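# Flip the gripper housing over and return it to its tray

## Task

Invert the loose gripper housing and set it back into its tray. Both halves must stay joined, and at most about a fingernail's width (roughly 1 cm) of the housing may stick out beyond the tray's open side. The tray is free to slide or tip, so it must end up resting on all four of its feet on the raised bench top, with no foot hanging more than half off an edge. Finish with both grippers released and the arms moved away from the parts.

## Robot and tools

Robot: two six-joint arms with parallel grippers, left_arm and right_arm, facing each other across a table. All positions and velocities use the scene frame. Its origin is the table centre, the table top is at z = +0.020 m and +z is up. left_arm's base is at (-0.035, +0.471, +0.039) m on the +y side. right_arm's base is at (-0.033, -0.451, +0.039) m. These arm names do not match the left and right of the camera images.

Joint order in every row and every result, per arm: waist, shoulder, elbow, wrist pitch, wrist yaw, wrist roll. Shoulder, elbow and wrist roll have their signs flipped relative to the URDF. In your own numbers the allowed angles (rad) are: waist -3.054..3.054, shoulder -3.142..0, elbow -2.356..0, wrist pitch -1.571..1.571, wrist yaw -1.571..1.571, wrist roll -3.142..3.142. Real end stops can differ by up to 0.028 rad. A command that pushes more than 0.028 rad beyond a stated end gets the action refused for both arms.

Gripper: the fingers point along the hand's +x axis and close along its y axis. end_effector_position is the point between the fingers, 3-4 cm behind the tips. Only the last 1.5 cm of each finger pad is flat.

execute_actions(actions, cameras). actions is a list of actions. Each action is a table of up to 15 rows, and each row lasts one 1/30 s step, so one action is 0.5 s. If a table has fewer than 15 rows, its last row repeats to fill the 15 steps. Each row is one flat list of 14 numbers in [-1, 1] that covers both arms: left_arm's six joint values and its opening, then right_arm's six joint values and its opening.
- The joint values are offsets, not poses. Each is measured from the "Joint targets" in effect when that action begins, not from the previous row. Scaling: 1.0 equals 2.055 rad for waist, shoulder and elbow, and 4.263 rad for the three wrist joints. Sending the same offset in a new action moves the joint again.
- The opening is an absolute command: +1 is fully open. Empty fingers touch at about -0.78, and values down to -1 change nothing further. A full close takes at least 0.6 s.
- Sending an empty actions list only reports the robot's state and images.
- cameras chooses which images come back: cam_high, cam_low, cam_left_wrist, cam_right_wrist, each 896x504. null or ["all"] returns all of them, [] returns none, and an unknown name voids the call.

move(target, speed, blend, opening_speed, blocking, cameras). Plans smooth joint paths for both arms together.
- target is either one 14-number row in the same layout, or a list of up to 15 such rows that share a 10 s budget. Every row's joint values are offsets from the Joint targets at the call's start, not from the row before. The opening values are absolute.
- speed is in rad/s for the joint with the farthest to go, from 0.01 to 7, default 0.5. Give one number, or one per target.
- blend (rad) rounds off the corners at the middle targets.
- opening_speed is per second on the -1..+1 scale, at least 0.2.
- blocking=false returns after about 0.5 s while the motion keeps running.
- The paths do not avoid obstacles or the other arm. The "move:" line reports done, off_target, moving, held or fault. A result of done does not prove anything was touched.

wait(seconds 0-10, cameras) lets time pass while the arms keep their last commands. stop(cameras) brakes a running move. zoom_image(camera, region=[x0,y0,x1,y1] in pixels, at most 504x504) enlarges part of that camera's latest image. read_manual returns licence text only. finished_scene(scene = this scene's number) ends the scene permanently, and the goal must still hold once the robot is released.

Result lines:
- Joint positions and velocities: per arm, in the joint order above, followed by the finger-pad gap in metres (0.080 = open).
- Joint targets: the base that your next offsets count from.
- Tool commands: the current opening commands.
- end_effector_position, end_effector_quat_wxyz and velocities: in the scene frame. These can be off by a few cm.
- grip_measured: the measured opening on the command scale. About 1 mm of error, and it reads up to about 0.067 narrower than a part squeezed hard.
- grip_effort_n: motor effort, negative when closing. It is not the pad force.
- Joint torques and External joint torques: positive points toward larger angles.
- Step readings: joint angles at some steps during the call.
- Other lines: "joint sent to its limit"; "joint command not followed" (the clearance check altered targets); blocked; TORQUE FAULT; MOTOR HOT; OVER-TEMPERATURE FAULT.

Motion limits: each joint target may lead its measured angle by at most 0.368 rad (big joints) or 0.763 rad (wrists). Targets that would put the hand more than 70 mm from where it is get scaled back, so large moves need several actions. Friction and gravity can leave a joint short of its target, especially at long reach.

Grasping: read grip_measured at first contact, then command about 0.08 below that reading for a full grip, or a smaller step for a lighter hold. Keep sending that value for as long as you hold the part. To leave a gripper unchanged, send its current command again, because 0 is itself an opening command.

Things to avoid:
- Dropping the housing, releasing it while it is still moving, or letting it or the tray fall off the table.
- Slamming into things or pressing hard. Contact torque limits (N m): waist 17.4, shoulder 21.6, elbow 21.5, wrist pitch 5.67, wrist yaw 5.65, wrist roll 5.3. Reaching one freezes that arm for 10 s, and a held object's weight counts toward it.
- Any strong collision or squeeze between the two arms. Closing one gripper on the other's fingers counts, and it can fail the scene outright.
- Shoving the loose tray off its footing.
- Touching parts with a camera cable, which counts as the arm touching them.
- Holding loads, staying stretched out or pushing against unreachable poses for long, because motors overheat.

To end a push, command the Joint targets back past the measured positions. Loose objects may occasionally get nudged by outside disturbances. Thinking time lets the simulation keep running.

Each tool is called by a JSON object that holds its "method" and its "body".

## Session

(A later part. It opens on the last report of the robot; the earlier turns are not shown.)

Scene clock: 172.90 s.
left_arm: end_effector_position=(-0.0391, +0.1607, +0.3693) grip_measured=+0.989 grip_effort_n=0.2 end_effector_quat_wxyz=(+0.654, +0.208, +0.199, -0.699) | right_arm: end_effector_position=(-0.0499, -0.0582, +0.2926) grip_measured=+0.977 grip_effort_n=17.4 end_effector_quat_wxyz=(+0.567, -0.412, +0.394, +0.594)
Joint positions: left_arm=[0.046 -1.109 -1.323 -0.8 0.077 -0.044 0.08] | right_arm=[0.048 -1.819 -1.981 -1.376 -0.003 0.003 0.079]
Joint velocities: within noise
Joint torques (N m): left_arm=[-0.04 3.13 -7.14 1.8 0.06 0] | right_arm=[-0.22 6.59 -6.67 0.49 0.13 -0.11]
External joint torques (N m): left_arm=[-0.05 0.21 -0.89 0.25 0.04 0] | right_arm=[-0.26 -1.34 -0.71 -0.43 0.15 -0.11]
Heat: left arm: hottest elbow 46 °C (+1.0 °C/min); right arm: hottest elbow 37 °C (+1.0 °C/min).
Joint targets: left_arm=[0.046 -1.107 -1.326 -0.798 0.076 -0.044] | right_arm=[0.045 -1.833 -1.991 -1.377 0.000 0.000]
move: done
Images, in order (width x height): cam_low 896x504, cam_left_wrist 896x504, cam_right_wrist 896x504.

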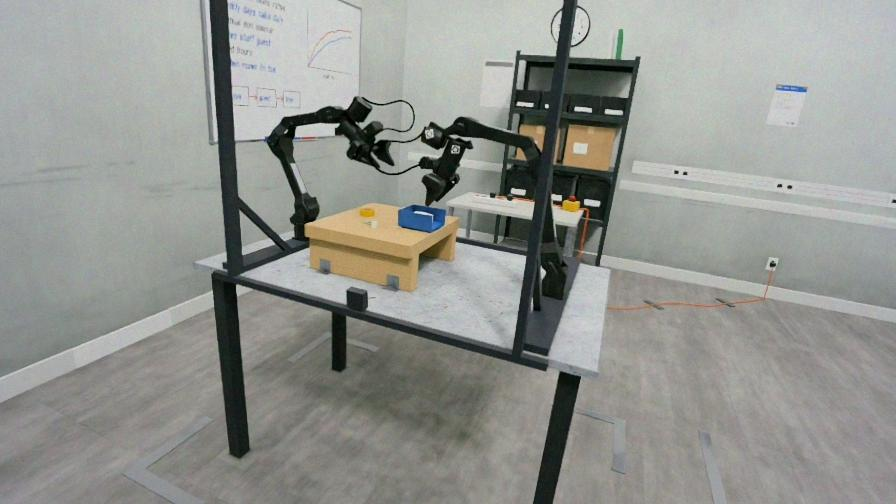

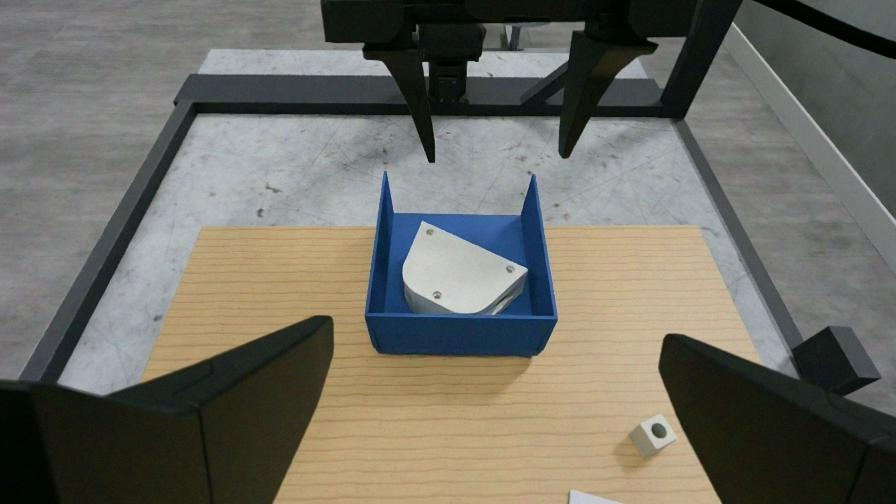

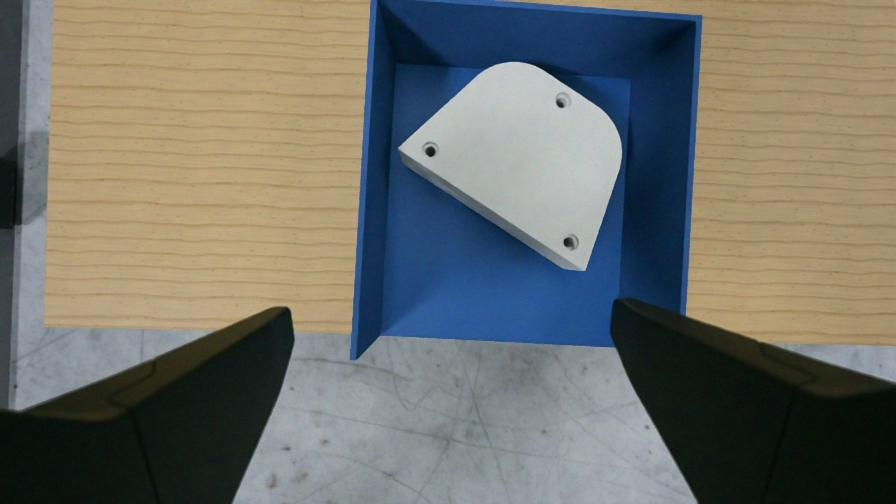

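{"method": "move", "body": {"target": [[0,0,0,0,0,0,0.989,0.0102,0.1544,0.2104,0.0784,0,0,-0.75],[0,0,0,0,0,0,0.989,0.0078,0.11,0.3032,0.1445,0,0,-0.75],[0,0,0,0,0,0,0.989,0.0044,0.0526,0.2511,0.1454,0,0,-0.75],[0,0,0,0,0,0,0.989,0.0034,0.0375,0.237,0.1457,0,0,-0.75]], "speed": [0.5,0.3,0.15,0.08], "opening_speed": 0.8, "cameras": ["cam_right_wrist","cam_left_wrist"]}}

{"method": "zoom_image", "body": {"camera": "cam_left_wrist", "region": [350, 150, 580, 370]}}

Scene clock: 217.23 s.
left_arm: end_effector_position=(-0.0391, +0.1607, +0.3693) grip_measured=+0.989 grip_effort_n=0.2 end_effector_quat_wxyz=(+0.654, +0.208, +0.199, -0.699) | right_arm: end_effector_position=(-0.0550, -0.0181, +0.2196) grip_measured=-0.747 grip_effort_n=-16.0 end_effector_quat_wxyz=(+0.604, -0.348, +0.330, +0.637)
Joint positions: left_arm=[0.046 -1.109 -1.323 -0.8 0.077 -0.044 0.08] | right_arm=[0.055 -1.735 -1.495 -0.759 -0.003 0.003 0.001]
Joint velocities: within noise
Joint torques (N m): left_arm=[-0.01 3.15 -7.12 1.8 0.06 -0.01] | right_arm=[-0.24 5.9 -7.1 1.06 0.14 -0.13]
External joint torques (N m): left_arm=[-0.01 0.22 -0.84 0.23 0.03 -0.01] | right_arm=[-0.21 -2.01 -0.45 -0.16 0.14 -0.13]
Heat: left arm: hottest wrist pitch 47 °C (+1.0 °C/min); right arm: hottest elbow 36 °C (-1.0 °C/min).
Joint targets: left_arm=[0.046 -1.107 -1.326 -0.798 0.076 -0.044] | right_arm=[0.052 -1.756 -1.504 -0.756 0.000 0.000]
move: done
Images, in order (width x height): cam_left_wrist 896x504, cam_right_wrist 896x504.

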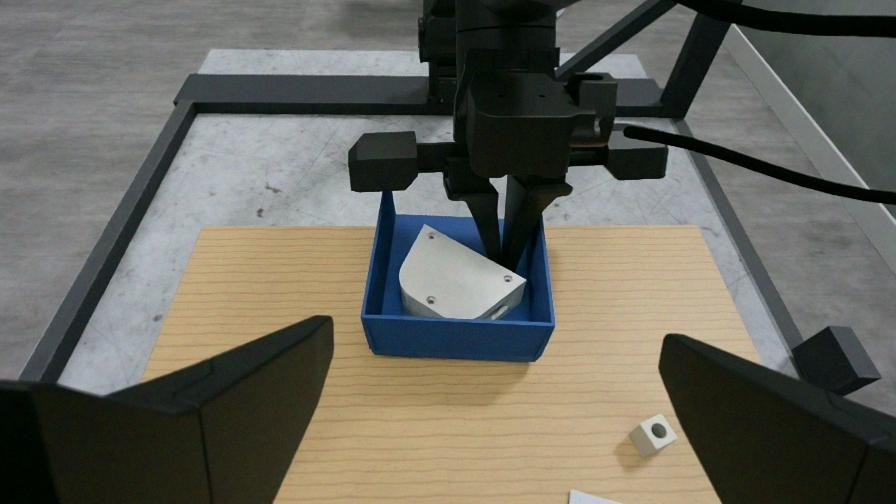

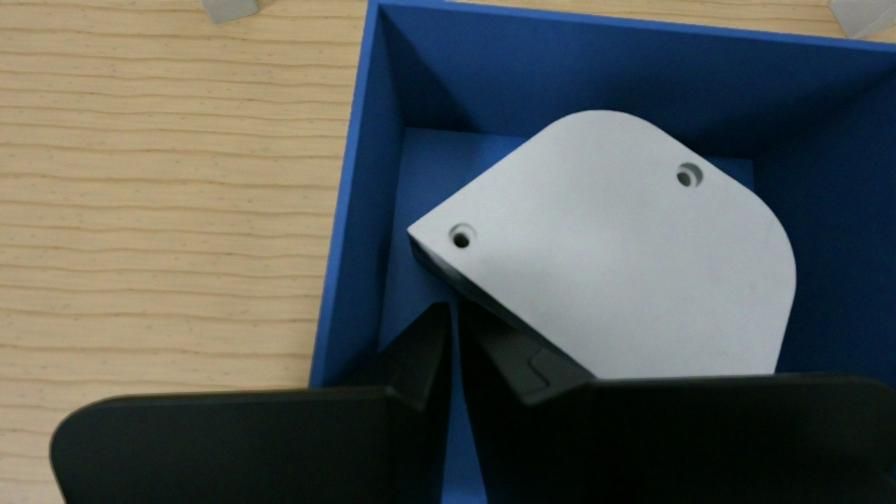

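Scaled by 2.191 from the camera's 896x504 image, which has a finer 1280x720 frame.

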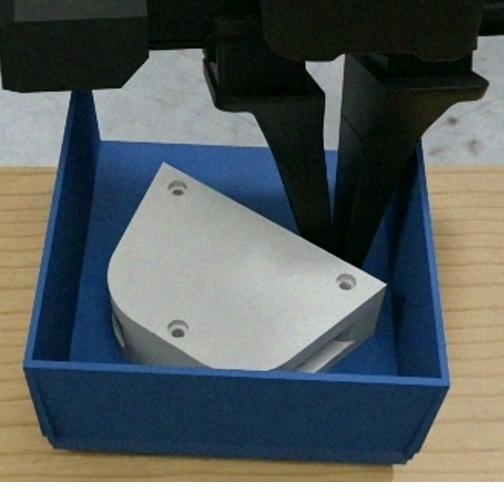

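{"method": "move", "body": {"target": [[0,0,0,0,0,0,0.989,0.0044,0.0725,0.0662,0,0,0,-0.75],[0,0,0,0,0,0,0.989,0.0068,0.1169,-0.0267,-0.0674,0,0,-0.75],[0,0,0,0,0,0,0.989,-0.0034,-0.0375,-0.237,-0.1457,0,0,1]], "speed": [0.25,0.4,0.5], "cameras": ["cam_right_wrist","cam_left_wrist","cam_low"]}}

{"method": "zoom_image", "body": {"camera": "cam_right_wrist", "region": [320, 0, 740, 380]}}

Scene clock: 245.50 s.
left_arm: end_effector_position=(-0.0391, +0.1607, +0.3693) grip_measured=+0.989 grip_effort_n=0.2 end_effector_quat_wxyz=(+0.654, +0.208, +0.199, -0.699) | right_arm: end_effector_position=(-0.0499, -0.0582, +0.2926) grip_measured=+0.977 grip_effort_n=17.4 end_effector_quat_wxyz=(+0.567, -0.412, +0.395, +0.594)
Joint positions: left_arm=[0.046 -1.109 -1.323 -0.8 0.077 -0.044 0.08] | right_arm=[0.048 -1.819 -1.981 -1.376 -0.003 0.003 0.079]
Joint velocities: within noise
Joint torques (N m): left_arm=[-0.02 3.13 -7.09 1.79 0.07 -0.01] | right_arm=[-0.22 6.47 -6.69 0.44 0.16 -0.11]
External joint torques (N m): left_arm=[-0.02 0.2 -0.82 0.23 0.04 -0.01] | right_arm=[-0.19 -1.39 -0.79 -0.48 0.15 -0.1]
Heat: left arm: hottest wrist pitch 47 °C (+1.0 °C/min); right arm: hottest elbow 39 °C (+2.0 °C/min).
Joint targets: left_arm=[0.046 -1.107 -1.326 -0.798 0.076 -0.044] | right_arm=[0.045 -1.833 -1.991 -1.377 0.000 0.000]
move: done
Images, in order (width x height): cam_low 896x504, cam_left_wrist 896x504, cam_right_wrist 896x504.

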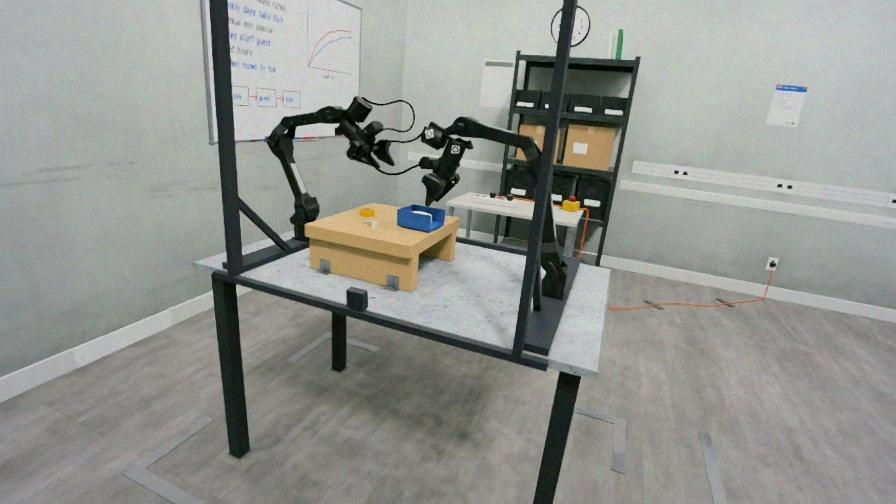

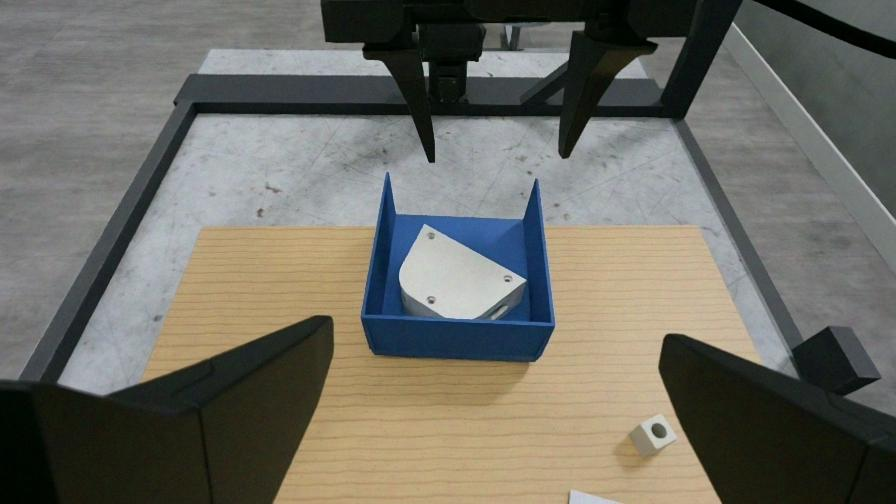

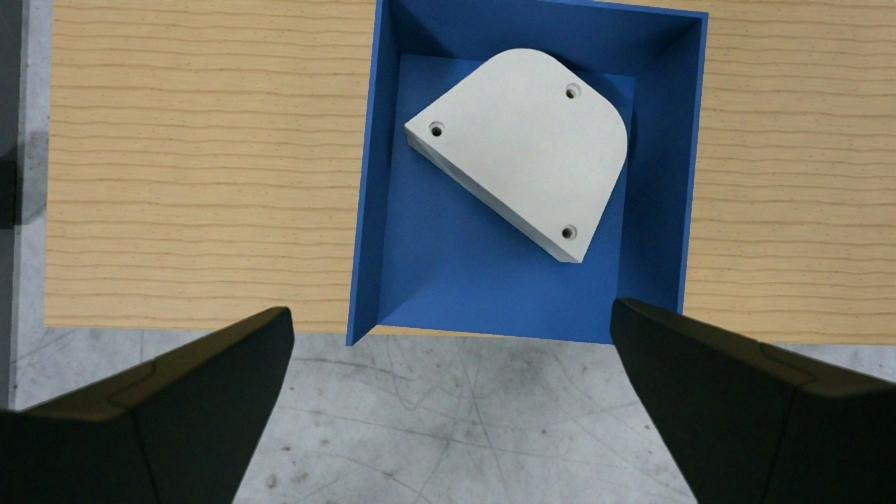

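Scaled by 1.200 from the camera's 896x504 image, which has a finer 1280x720 frame.

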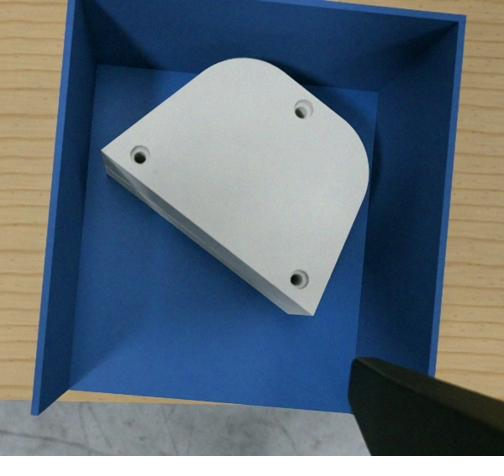

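{"method": "move", "body": {"target": [0,0,0,0,0,0,0.989,0.0408,-0.0896,-0.0901,-0.0073,0.0703,-0.1701,0.8], "speed": 0.4, "cameras": ["cam_right_wrist","cam_left_wrist"]}}

{"method": "zoom_image", "body": {"camera": "cam_left_wrist", "region": [330, 100, 600, 370]}}

Scene clock: 305.60 s.
left_arm: end_effector_position=(-0.0391, +0.1607, +0.3693) grip_measured=+0.989 grip_effort_n=0.2 end_effector_quat_wxyz=(+0.654, +0.208, +0.199, -0.699) | right_arm: end_effector_position=(-0.0413, -0.0186, +0.2814) grip_measured=+0.803 grip_effort_n=-16.5 end_effector_quat_wxyz=(+0.755, -0.236, +0.482, +0.377)
Joint positions: left_arm=[0.046 -1.109 -1.323 -0.8 0.077 -0.044 0.08] | right_arm=[0.126 -2.001 -2.166 -1.407 0.295 -0.722 0.071]
Joint velocities: within noise
Joint torques (N m): left_arm=[-0.05 3.12 -7.13 1.8 0.06 -0.01] | right_arm=[0.31 7.46 -6.72 0.4 0.44 -0.09]
External joint torques (N m): left_arm=[-0.04 0.13 -0.86 0.25 0.03 -0.01] | right_arm=[0.23 -1.65 -0.85 -0.47 0.23 -0.09]
Heat: left arm: hottest wrist pitch 47 °C (+0.0 °C/min); right arm: hottest elbow 37 °C (-2.0 °C/min).
Joint targets: left_arm=[0.046 -1.107 -1.326 -0.798 0.076 -0.044] | right_arm=[0.129 -2.017 -2.176 -1.408 0.300 -0.725]
move: done
Images, in order (width x height): cam_left_wrist 896x504, cam_right_wrist 896x504.

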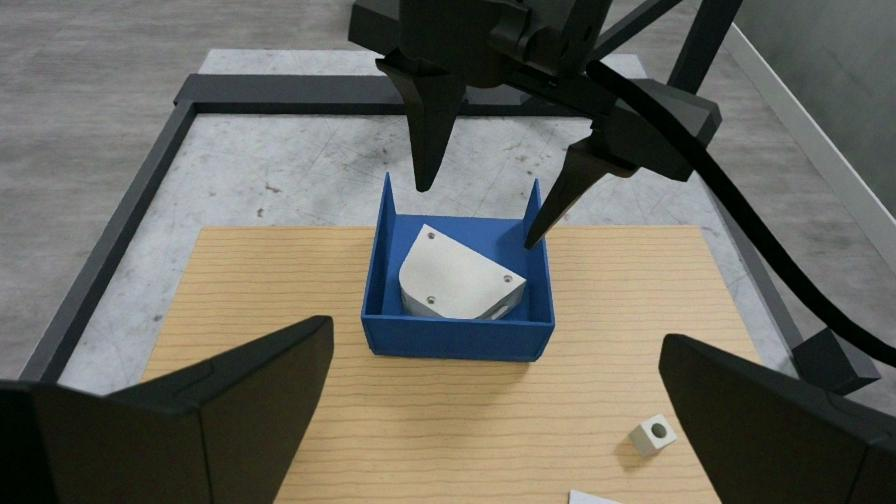

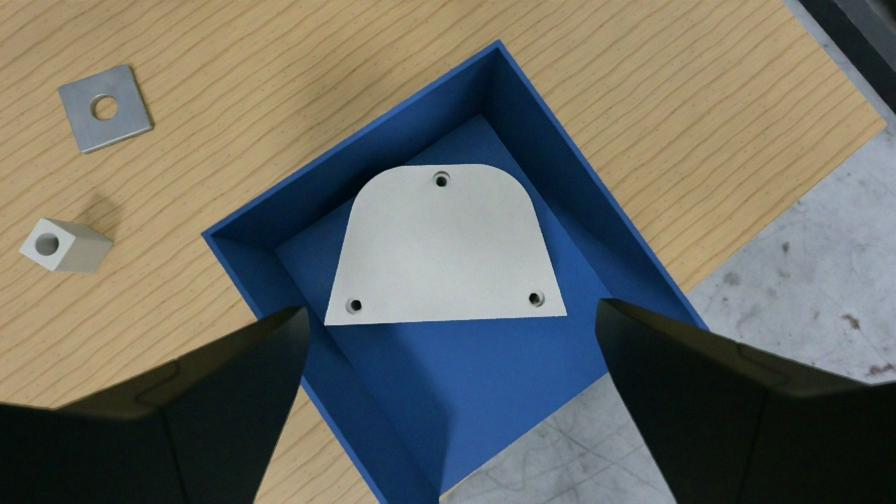

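Scaled by 1.867 from the camera's 896x504 image, which has a finer 1280x720 frame.

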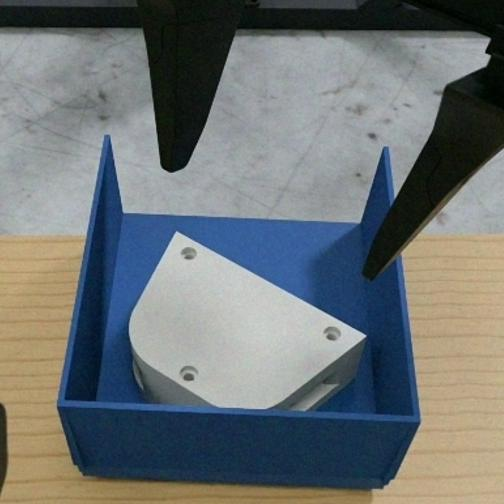

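{"method": "move", "body": {"target": [[0,0,0,0,0,0,0.989,-0.122,0.2848,0.3699,0.1222,-0.089,-0.1985,-0.75],[0,0,0,0,0,0,0.989,-0.122,0.296,0.5152,0.1868,-0.089,-0.1985,-0.75]], "speed": [0.5,0.25], "opening_speed": 0.8, "cameras": ["cam_right_wrist","cam_left_wrist"]}}

{"method": "zoom_image", "body": {"camera": "cam_left_wrist", "region": [330, 100, 600, 370]}}

Scene clock: 343.20 s.
left_arm: end_effector_position=(-0.0391, +0.1607, +0.3693) grip_measured=+0.989 grip_effort_n=0.2 end_effector_quat_wxyz=(+0.654, +0.208, +0.199, -0.699) | right_arm: end_effector_position=(+0.0014, -0.0860, +0.2183) grip_measured=-0.747 grip_effort_n=-16.5 end_effector_quat_wxyz=(+0.657, +0.263, +0.678, +0.198)
Joint positions: left_arm=[0.046 -1.109 -1.323 -0.8 0.077 -0.044 0.08] | right_arm=[-0.119 -1.421 -1.127 -0.615 -0.076 -1.57 0.001]
Joint velocities: within noise
Joint torques (N m): left_arm=[-0.05 3.12 -7.11 1.81 0.06 -0.01] | right_arm=[-0.15 7.04 -5.24 1.06 -0.13 0.01]
External joint torques (N m): left_arm=[-0.01 0.19 -0.81 0.23 0.03 -0.01] | right_arm=[-0.17 1.56 1.4 -0.2 -0.13 -0.02]
Heat: left arm: hottest wrist pitch 47 °C (+0.0 °C/min); right arm: hottest shoulder 37 °C (+2.0 °C/min).
Joint targets: left_arm=[0.046 -1.107 -1.326 -0.798 0.076 -0.044] | right_arm=[-0.122 -1.409 -1.117 -0.612 -0.080 -1.571]
move: done
Images, in order (width x height): cam_left_wrist 896x504, cam_right_wrist 896x504.

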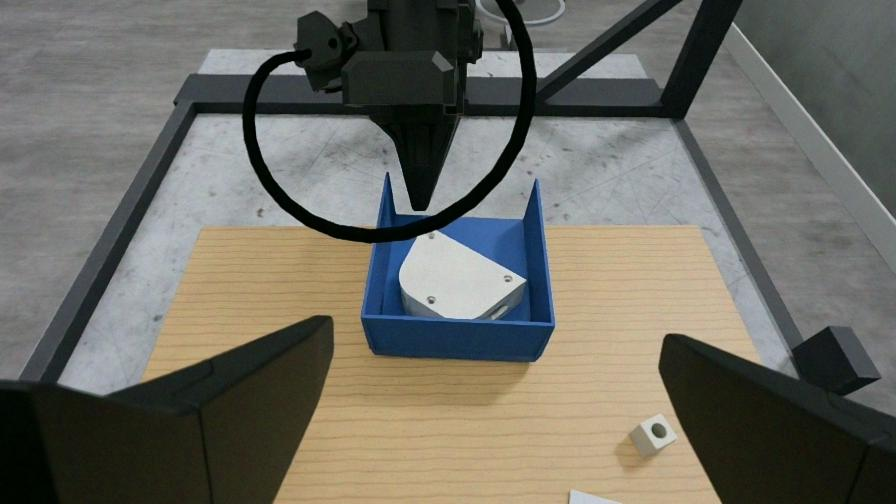

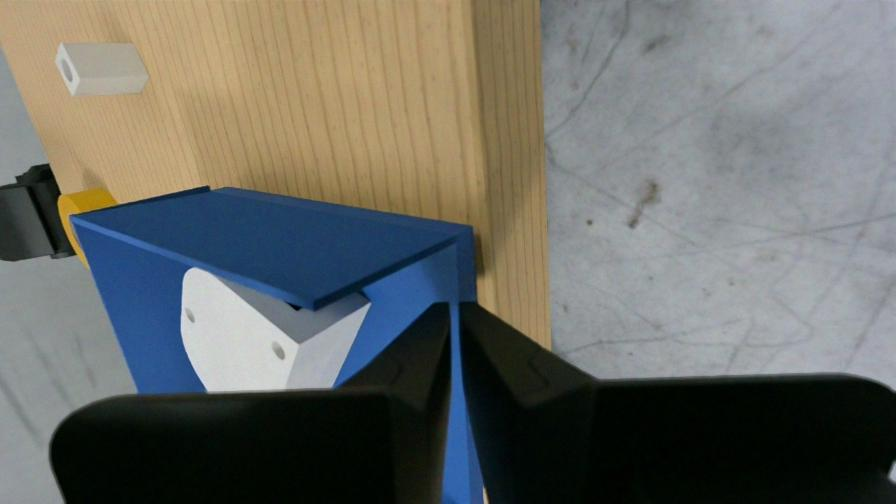

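Scaled by 1.867 from the camera's 896x504 image, which has a finer 1280x720 frame.

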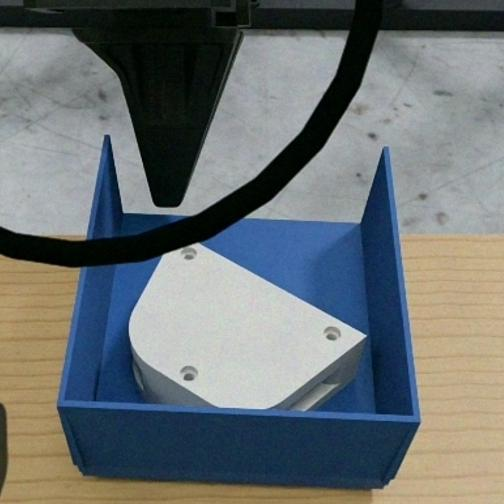

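{"method": "zoom_image", "body": {"camera": "cam_right_wrist", "region": [160, 180, 560, 420]}}

Scaled by 1.260 from the camera's 896x504 image, which has a finer 1280x720 frame.

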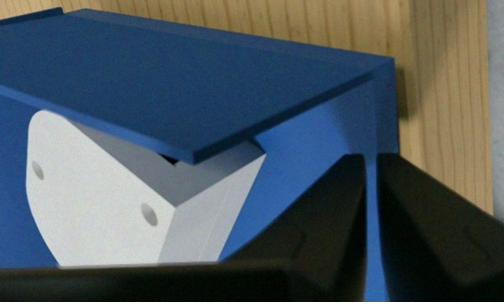

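{"method": "move", "body": {"target": [[0,0,0,0,0,0,0.989,-0.0088,0,0,0,-0.0026,0,-0.75],[0,0,0,0,0,0,0.989,0.0003,-0.0747,-0.0681,0.0032,0.0003,0,-0.75]], "speed": [0.2,0.08], "cameras": ["cam_right_wrist","cam_left_wrist"]}}

{"method": "zoom_image", "body": {"camera": "cam_left_wrist", "region": [330, 100, 600, 370]}}

{"method": "zoom_image", "body": {"camera": "cam_right_wrist", "region": [160, 180, 560, 420]}}

Scene clock: 370.33 s.
left_arm: end_effector_position=(-0.0391, +0.1607, +0.3693) grip_measured=+0.989 grip_effort_n=0.2 end_effector_quat_wxyz=(+0.654, +0.208, +0.199, -0.699) | right_arm: end_effector_position=(+0.0064, -0.0521, +0.2190) grip_measured=-0.747 grip_effort_n=-16.5 end_effector_quat_wxyz=(+0.654, +0.265, +0.680, +0.199)
Joint positions: left_arm=[0.046 -1.109 -1.323 -0.8 0.077 -0.044 0.08] | right_arm=[-0.124 -1.55 -1.245 -0.601 -0.083 -1.57 0.001]
Joint velocities: within noise
Joint torques (N m): left_arm=[-0.05 3.11 -7.1 1.8 0.06 -0.01] | right_arm=[0.3 5.38 -7.7 1.06 0.2 -0.01]
External joint torques (N m): left_arm=[-0.05 0.29 -0.92 0.26 0.03 -0.01] | right_arm=[0.26 -1.26 -0.94 -0.24 0.21 -0.04]
Heat: left arm: hottest wrist pitch 48 °C (+1.0 °C/min); right arm: hottest shoulder 36 °C (+0.0 °C/min).
Joint targets: left_arm=[0.046 -1.107 -1.326 -0.798 0.076 -0.044] | right_arm=[-0.121 -1.562 -1.257 -0.598 -0.078 -1.572]
move: done
Images, in order (width x height): cam_left_wrist 896x504, cam_right_wrist 896x504.

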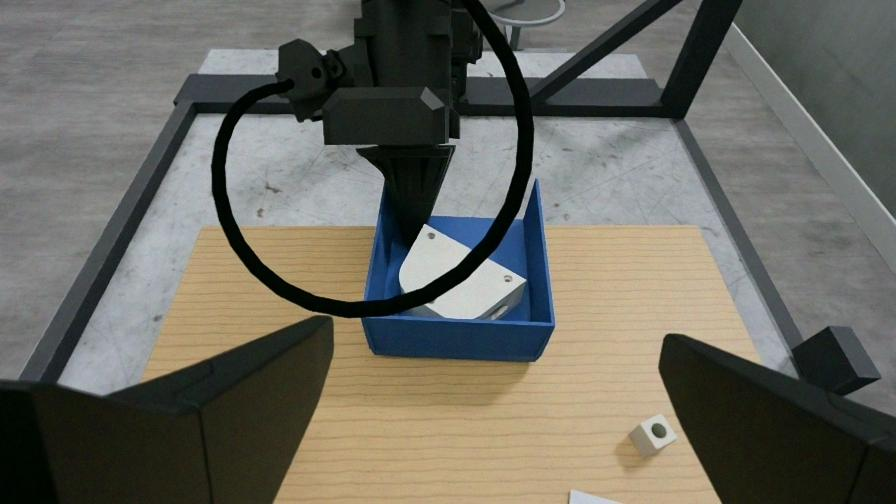

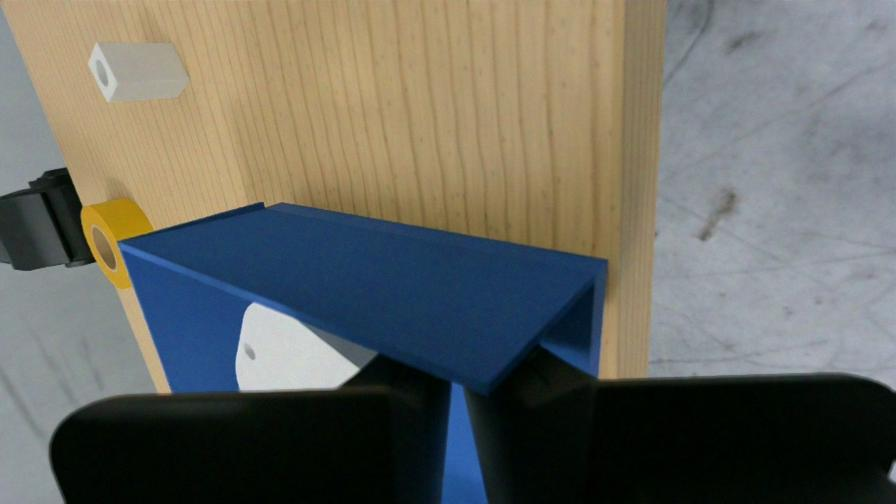

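Scaled by 1.867 from the camera's 896x504 image, which has a finer 1280x720 frame.

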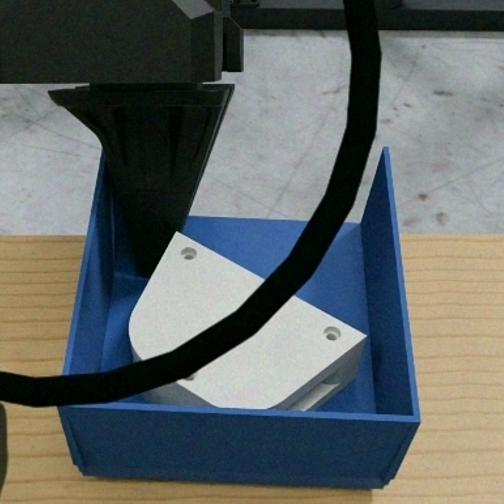

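Scaled by 1.260 from the camera's 896x504 image, which has a finer 1280x720 frame.

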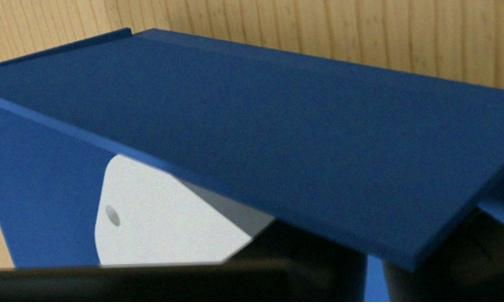

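{"method": "move", "body": {"target": [[0,0,0,0,0,0,0.989,0,-0.009,-0.0082,0.0003,0,0,-0.75],[0,0,0,0,0,0,0.989,0.0185,-0.009,-0.0082,0.0003,0.004,0,-0.75]], "speed": [0.08,0.04], "cameras": ["cam_right_wrist","cam_left_wrist"]}}

{"method": "zoom_image", "body": {"camera": "cam_left_wrist", "region": [330, 100, 600, 370]}}

Scene clock: 379.30 s.
left_arm: end_effector_position=(-0.0391, +0.1607, +0.3693) grip_measured=+0.989 grip_effort_n=0.2 end_effector_quat_wxyz=(+0.654, +0.208, +0.199, -0.699) | right_arm: end_effector_position=(-0.0056, -0.0462, +0.2185) grip_measured=-0.747 grip_effort_n=-16.5 end_effector_quat_wxyz=(+0.656, +0.254, +0.679, +0.209)
Joint positions: left_arm=[0.046 -1.109 -1.323 -0.8 0.077 -0.044 0.08] | right_arm=[-0.086 -1.569 -1.262 -0.6 -0.066 -1.57 0.001]
Joint velocities: within noise
Joint torques (N m): left_arm=[-0.03 3.12 -7.13 1.81 0.06 -0.01] | right_arm=[0.23 5.62 -7.57 1.09 0.19 -0.03]
External joint torques (N m): left_arm=[-0.05 0.08 -0.78 0.22 0.04 -0.01] | right_arm=[0.21 -1.1 -0.85 -0.19 0.19 -0.06]
Heat: left arm: hottest wrist pitch 48 °C (+1.0 °C/min); right arm: hottest elbow 37 °C (+0.0 °C/min).
Joint targets: left_arm=[0.046 -1.107 -1.326 -0.798 0.076 -0.044] | right_arm=[-0.083 -1.581 -1.274 -0.597 -0.061 -1.572]
move: done
Images, in order (width x height): cam_left_wrist 896x504, cam_right_wrist 896x504.

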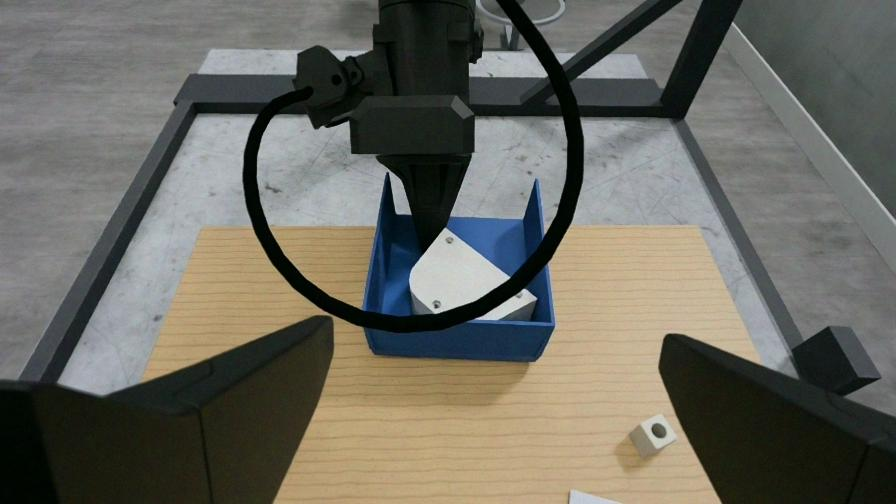

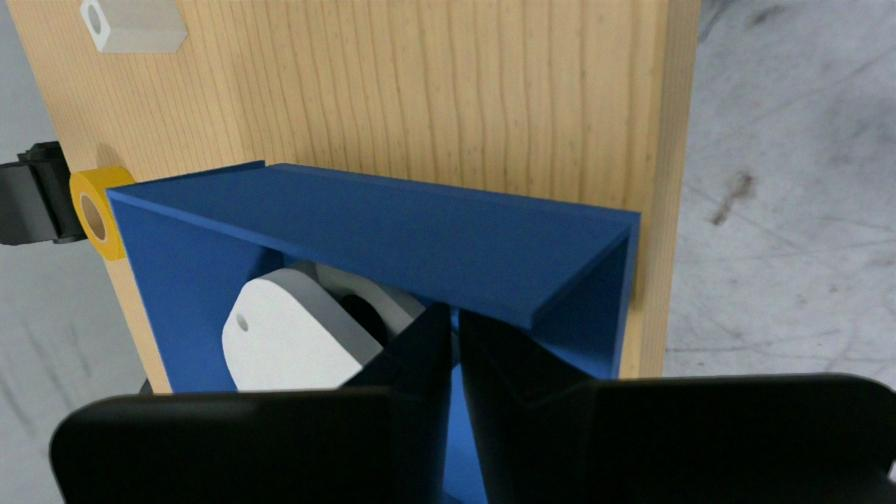

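Scaled by 1.867 from the camera's 896x504 image, which has a finer 1280x720 frame.

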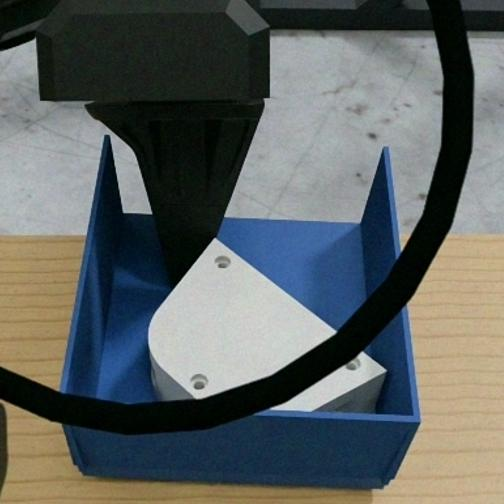

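{"method": "move", "body": {"target": [0,0,0,0,0,0,0.989,0.0243,-0.008,-0.0075,0.0003,0.006,0,-0.75], "speed": 0.05, "cameras": ["cam_right_wrist","cam_left_wrist"]}}

{"method": "zoom_image", "body": {"camera": "cam_left_wrist", "region": [330, 100, 600, 370]}}

Scene clock: 384.67 s.
left_arm: end_effector_position=(-0.0391, +0.1607, +0.3693) grip_measured=+0.989 grip_effort_n=0.2 end_effector_quat_wxyz=(+0.654, +0.208, +0.199, -0.699) | right_arm: end_effector_position=(-0.0217, -0.0414, +0.2182) grip_measured=-0.747 grip_effort_n=-16.0 end_effector_quat_wxyz=(+0.660, +0.240, +0.677, +0.222)
Joint positions: left_arm=[0.046 -1.109 -1.323 -0.8 0.077 -0.044 0.08] | right_arm=[-0.037 -1.584 -1.277 -0.599 -0.04 -1.57 0.001]
Joint velocities: within noise
Joint torques (N m): left_arm=[-0.06 3.13 -7.11 1.81 0.06 0] | right_arm=[0.38 5.62 -7.73 1.14 0.23 -0.02]
External joint torques (N m): left_arm=[-0.05 0.25 -0.87 0.24 0.04 0] | right_arm=[0.36 -1.18 -1.04 -0.13 0.21 -0.05]
Heat: left arm: hottest wrist pitch 48 °C (+1.0 °C/min); right arm: hottest elbow 37 °C (+0.0 °C/min).
Joint targets: left_arm=[0.046 -1.107 -1.326 -0.798 0.076 -0.044] | right_arm=[-0.033 -1.597 -1.289 -0.596 -0.036 -1.572]
move: done
Images, in order (width x height): cam_left_wrist 896x504, cam_right_wrist 896x504.

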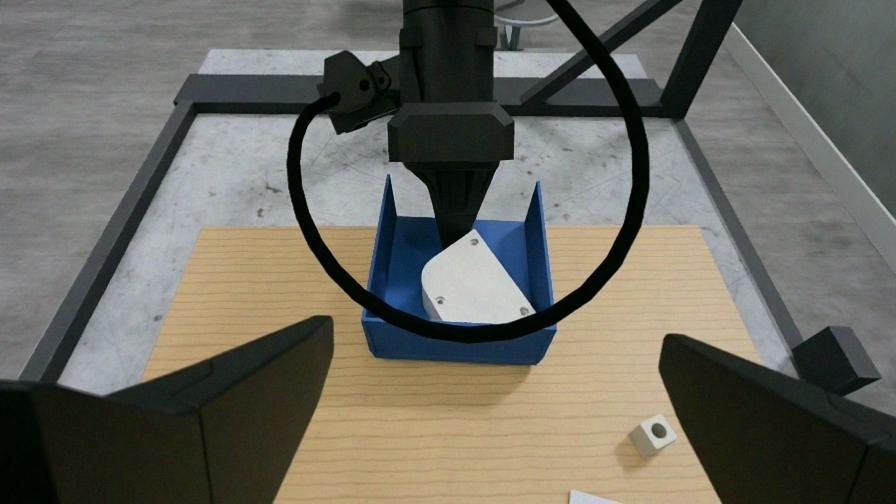

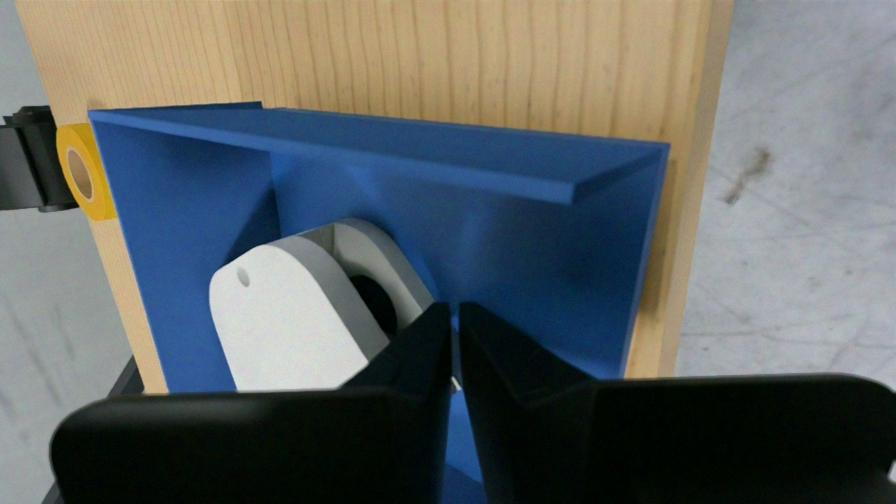

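Scaled by 1.867 from the camera's 896x504 image, which has a finer 1280x720 frame.

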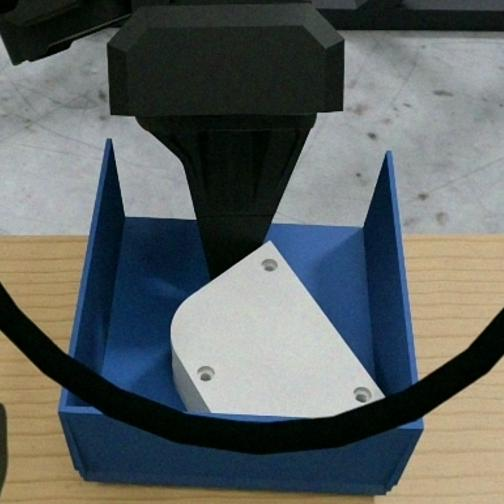

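{"method": "move", "body": {"target": [[0,0,0,0,0,0,0.989,-0.0097,0,0,0,0,0,-0.75],[0,0,0,0,0,0,0.989,-0.0136,0.0915,0.0837,-0.0038,0,0,-0.75],[0,0,0,0,0,0,0.989,-0.0136,0.0804,-0.0617,-0.0683,0,0,-0.75],[0,0,0,0,0,0,0.989,0.038,-0.1148,-0.3416,-0.1832,0.0084,0.3688,1]], "speed": [0.1,0.25,0.4,0.6], "cameras": ["cam_right_wrist","cam_left_wrist","cam_high"]}}

{"method": "zoom_image", "body": {"camera": "cam_right_wrist", "region": [320, 0, 740, 380]}}

Scene clock: 400.23 s.
left_arm: end_effector_position=(-0.0391, +0.1607, +0.3693) grip_measured=+0.989 grip_effort_n=0.2 end_effector_quat_wxyz=(+0.654, +0.208, +0.199, -0.699) | right_arm: end_effector_position=(-0.0479, -0.0580, +0.2929) grip_measured=+0.977 grip_effort_n=17.9 end_effector_quat_wxyz=(+0.569, -0.410, +0.397, +0.592)
Joint positions: left_arm=[0.046 -1.109 -1.323 -0.8 0.077 -0.044 0.08] | right_arm=[0.042 -1.819 -1.981 -1.376 -0.003 -0.001 0.079]
Joint velocities: within noise
Joint torques (N m): left_arm=[-0.04 3.13 -7.12 1.8 0.06 -0.01] | right_arm=[0.26 6.4 -6.8 0.5 0.18 0.03]
External joint torques (N m): left_arm=[-0.02 0.25 -0.88 0.24 0.02 -0.01] | right_arm=[0.24 -1.34 -0.94 -0.42 0.19 0.03]
Heat: left arm: hottest wrist pitch 48 °C (+1.0 °C/min); right arm: hottest elbow 38 °C (+1.0 °C/min).
Joint targets: left_arm=[0.046 -1.107 -1.326 -0.798 0.076 -0.044] | right_arm=[0.045 -1.833 -1.991 -1.376 0.000 0.001]
move: done
Images, in order (width x height): cam_high 896x504, cam_left_wrist 896x504, cam_right_wrist 896x504.

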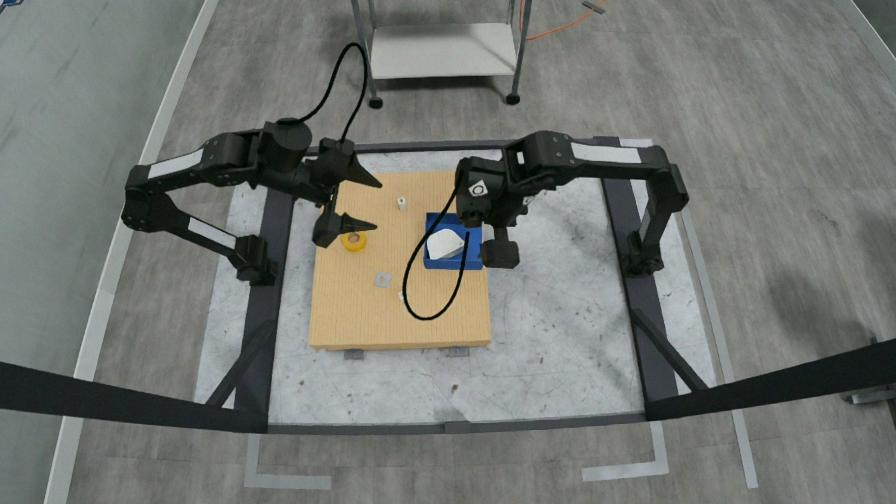

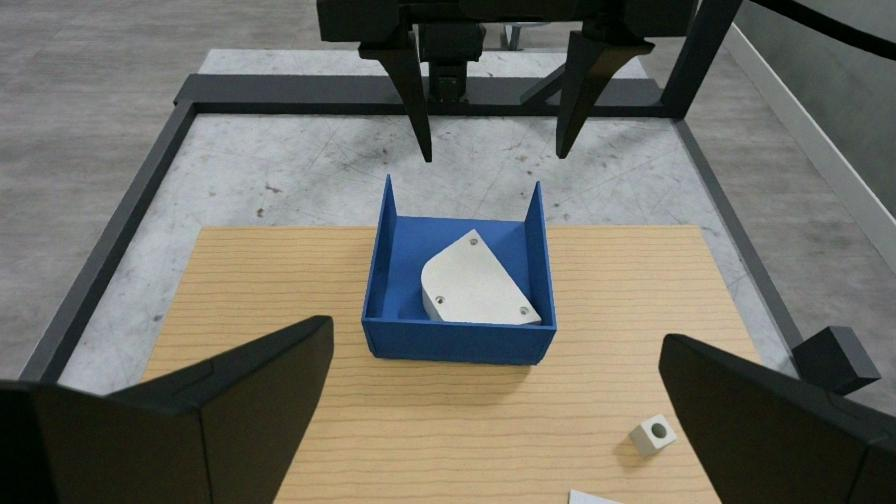

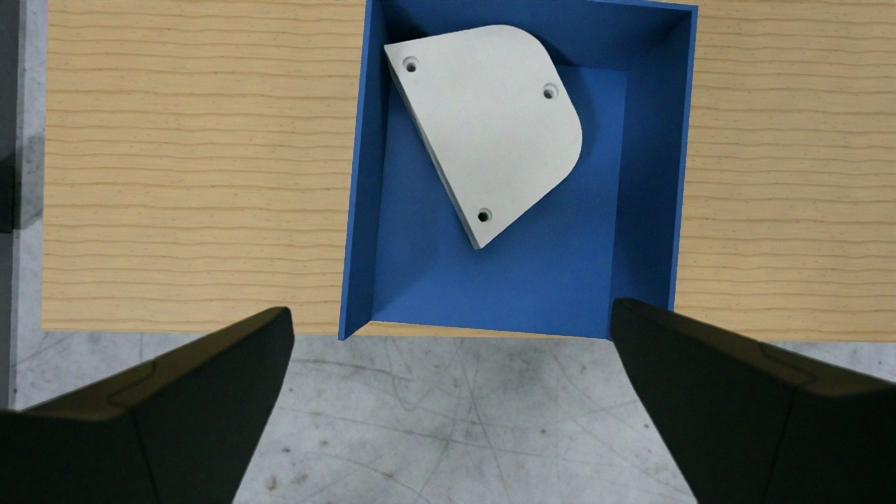

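Scaled by 1.200 from the camera's 896x504 image, which has a finer 1280x720 frame.

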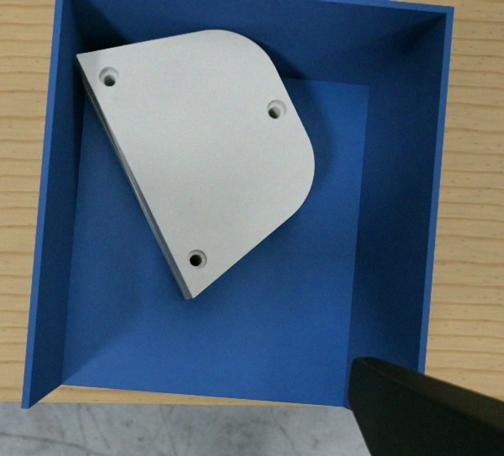

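{"method": "move", "body": {"target": [0,0,0,0,0,0,0.989,-0.0713,-0.0952,-0.1066,-0.0102,-0.0459,0.12,0.66], "speed": 0.4, "cameras": ["cam_right_wrist","cam_left_wrist"]}}

{"method": "zoom_image", "body": {"camera": "cam_left_wrist", "region": [330, 100, 600, 370]}}

Scene clock: 427.57 s.
left_arm: end_effector_position=(-0.0391, +0.1607, +0.3693) grip_measured=+0.989 grip_effort_n=0.2 end_effector_quat_wxyz=(+0.654, +0.208, +0.199, -0.699) | right_arm: end_effector_position=(-0.0153, -0.0161, +0.2826) grip_measured=+0.663 grip_effort_n=-16.5 end_effector_quat_wxyz=(+0.448, -0.472, +0.297, +0.699)
Joint positions: left_arm=[0.046 -1.109 -1.323 -0.8 0.077 -0.044 0.08] | right_arm=[-0.1 -2.013 -2.2 -1.419 -0.19 0.51 0.065]
Joint velocities: within noise
Joint torques (N m): left_arm=[-0.02 3.13 -7.12 1.8 0.06 -0.01] | right_arm=[-0.19 7.56 -6.62 0.4 -0.34 0.02]
External joint torques (N m): left_arm=[-0.01 0.28 -0.91 0.25 0.03 -0.01] | right_arm=[-0.15 -1.58 -0.83 -0.48 -0.21 0.02]
Heat: left arm: hottest wrist pitch 48 °C (+0.0 °C/min); right arm: hottest elbow 38 °C (+2.0 °C/min).
Joint targets: left_arm=[0.046 -1.107 -1.326 -0.798 0.076 -0.044] | right_arm=[-0.101 -2.029 -2.210 -1.420 -0.196 0.512]
move: done
Images, in order (width x height): cam_left_wrist 896x504, cam_right_wrist 896x504.

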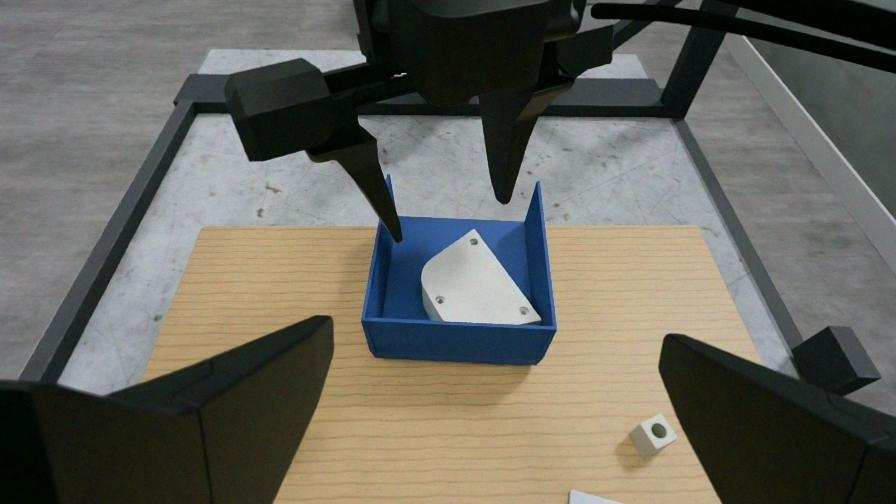

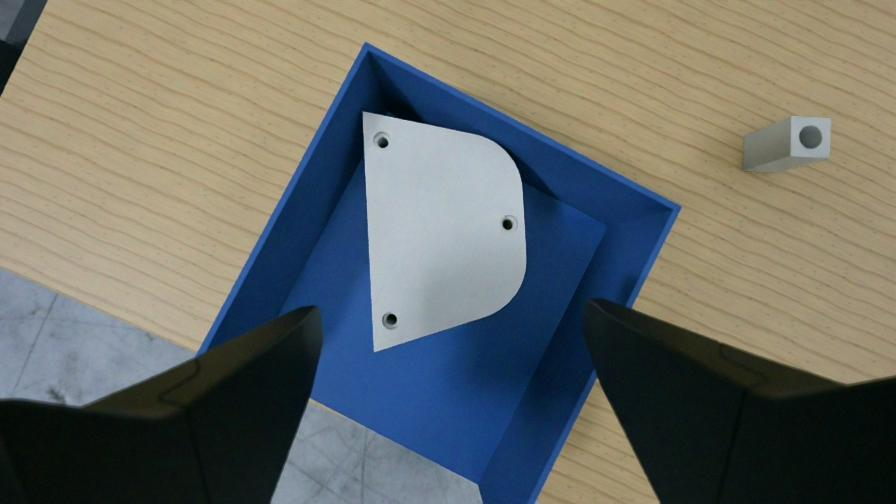

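Scaled by 1.867 from the camera's 896x504 image, which has a finer 1280x720 frame.

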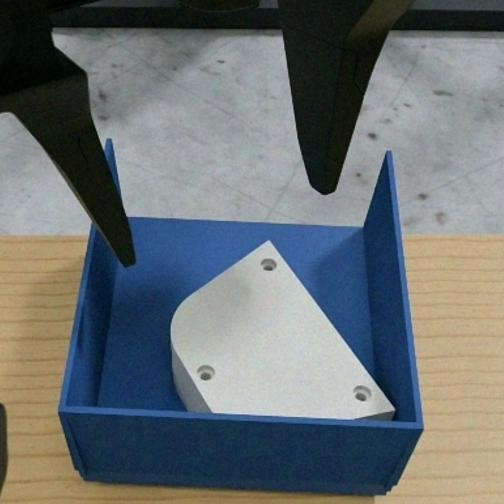

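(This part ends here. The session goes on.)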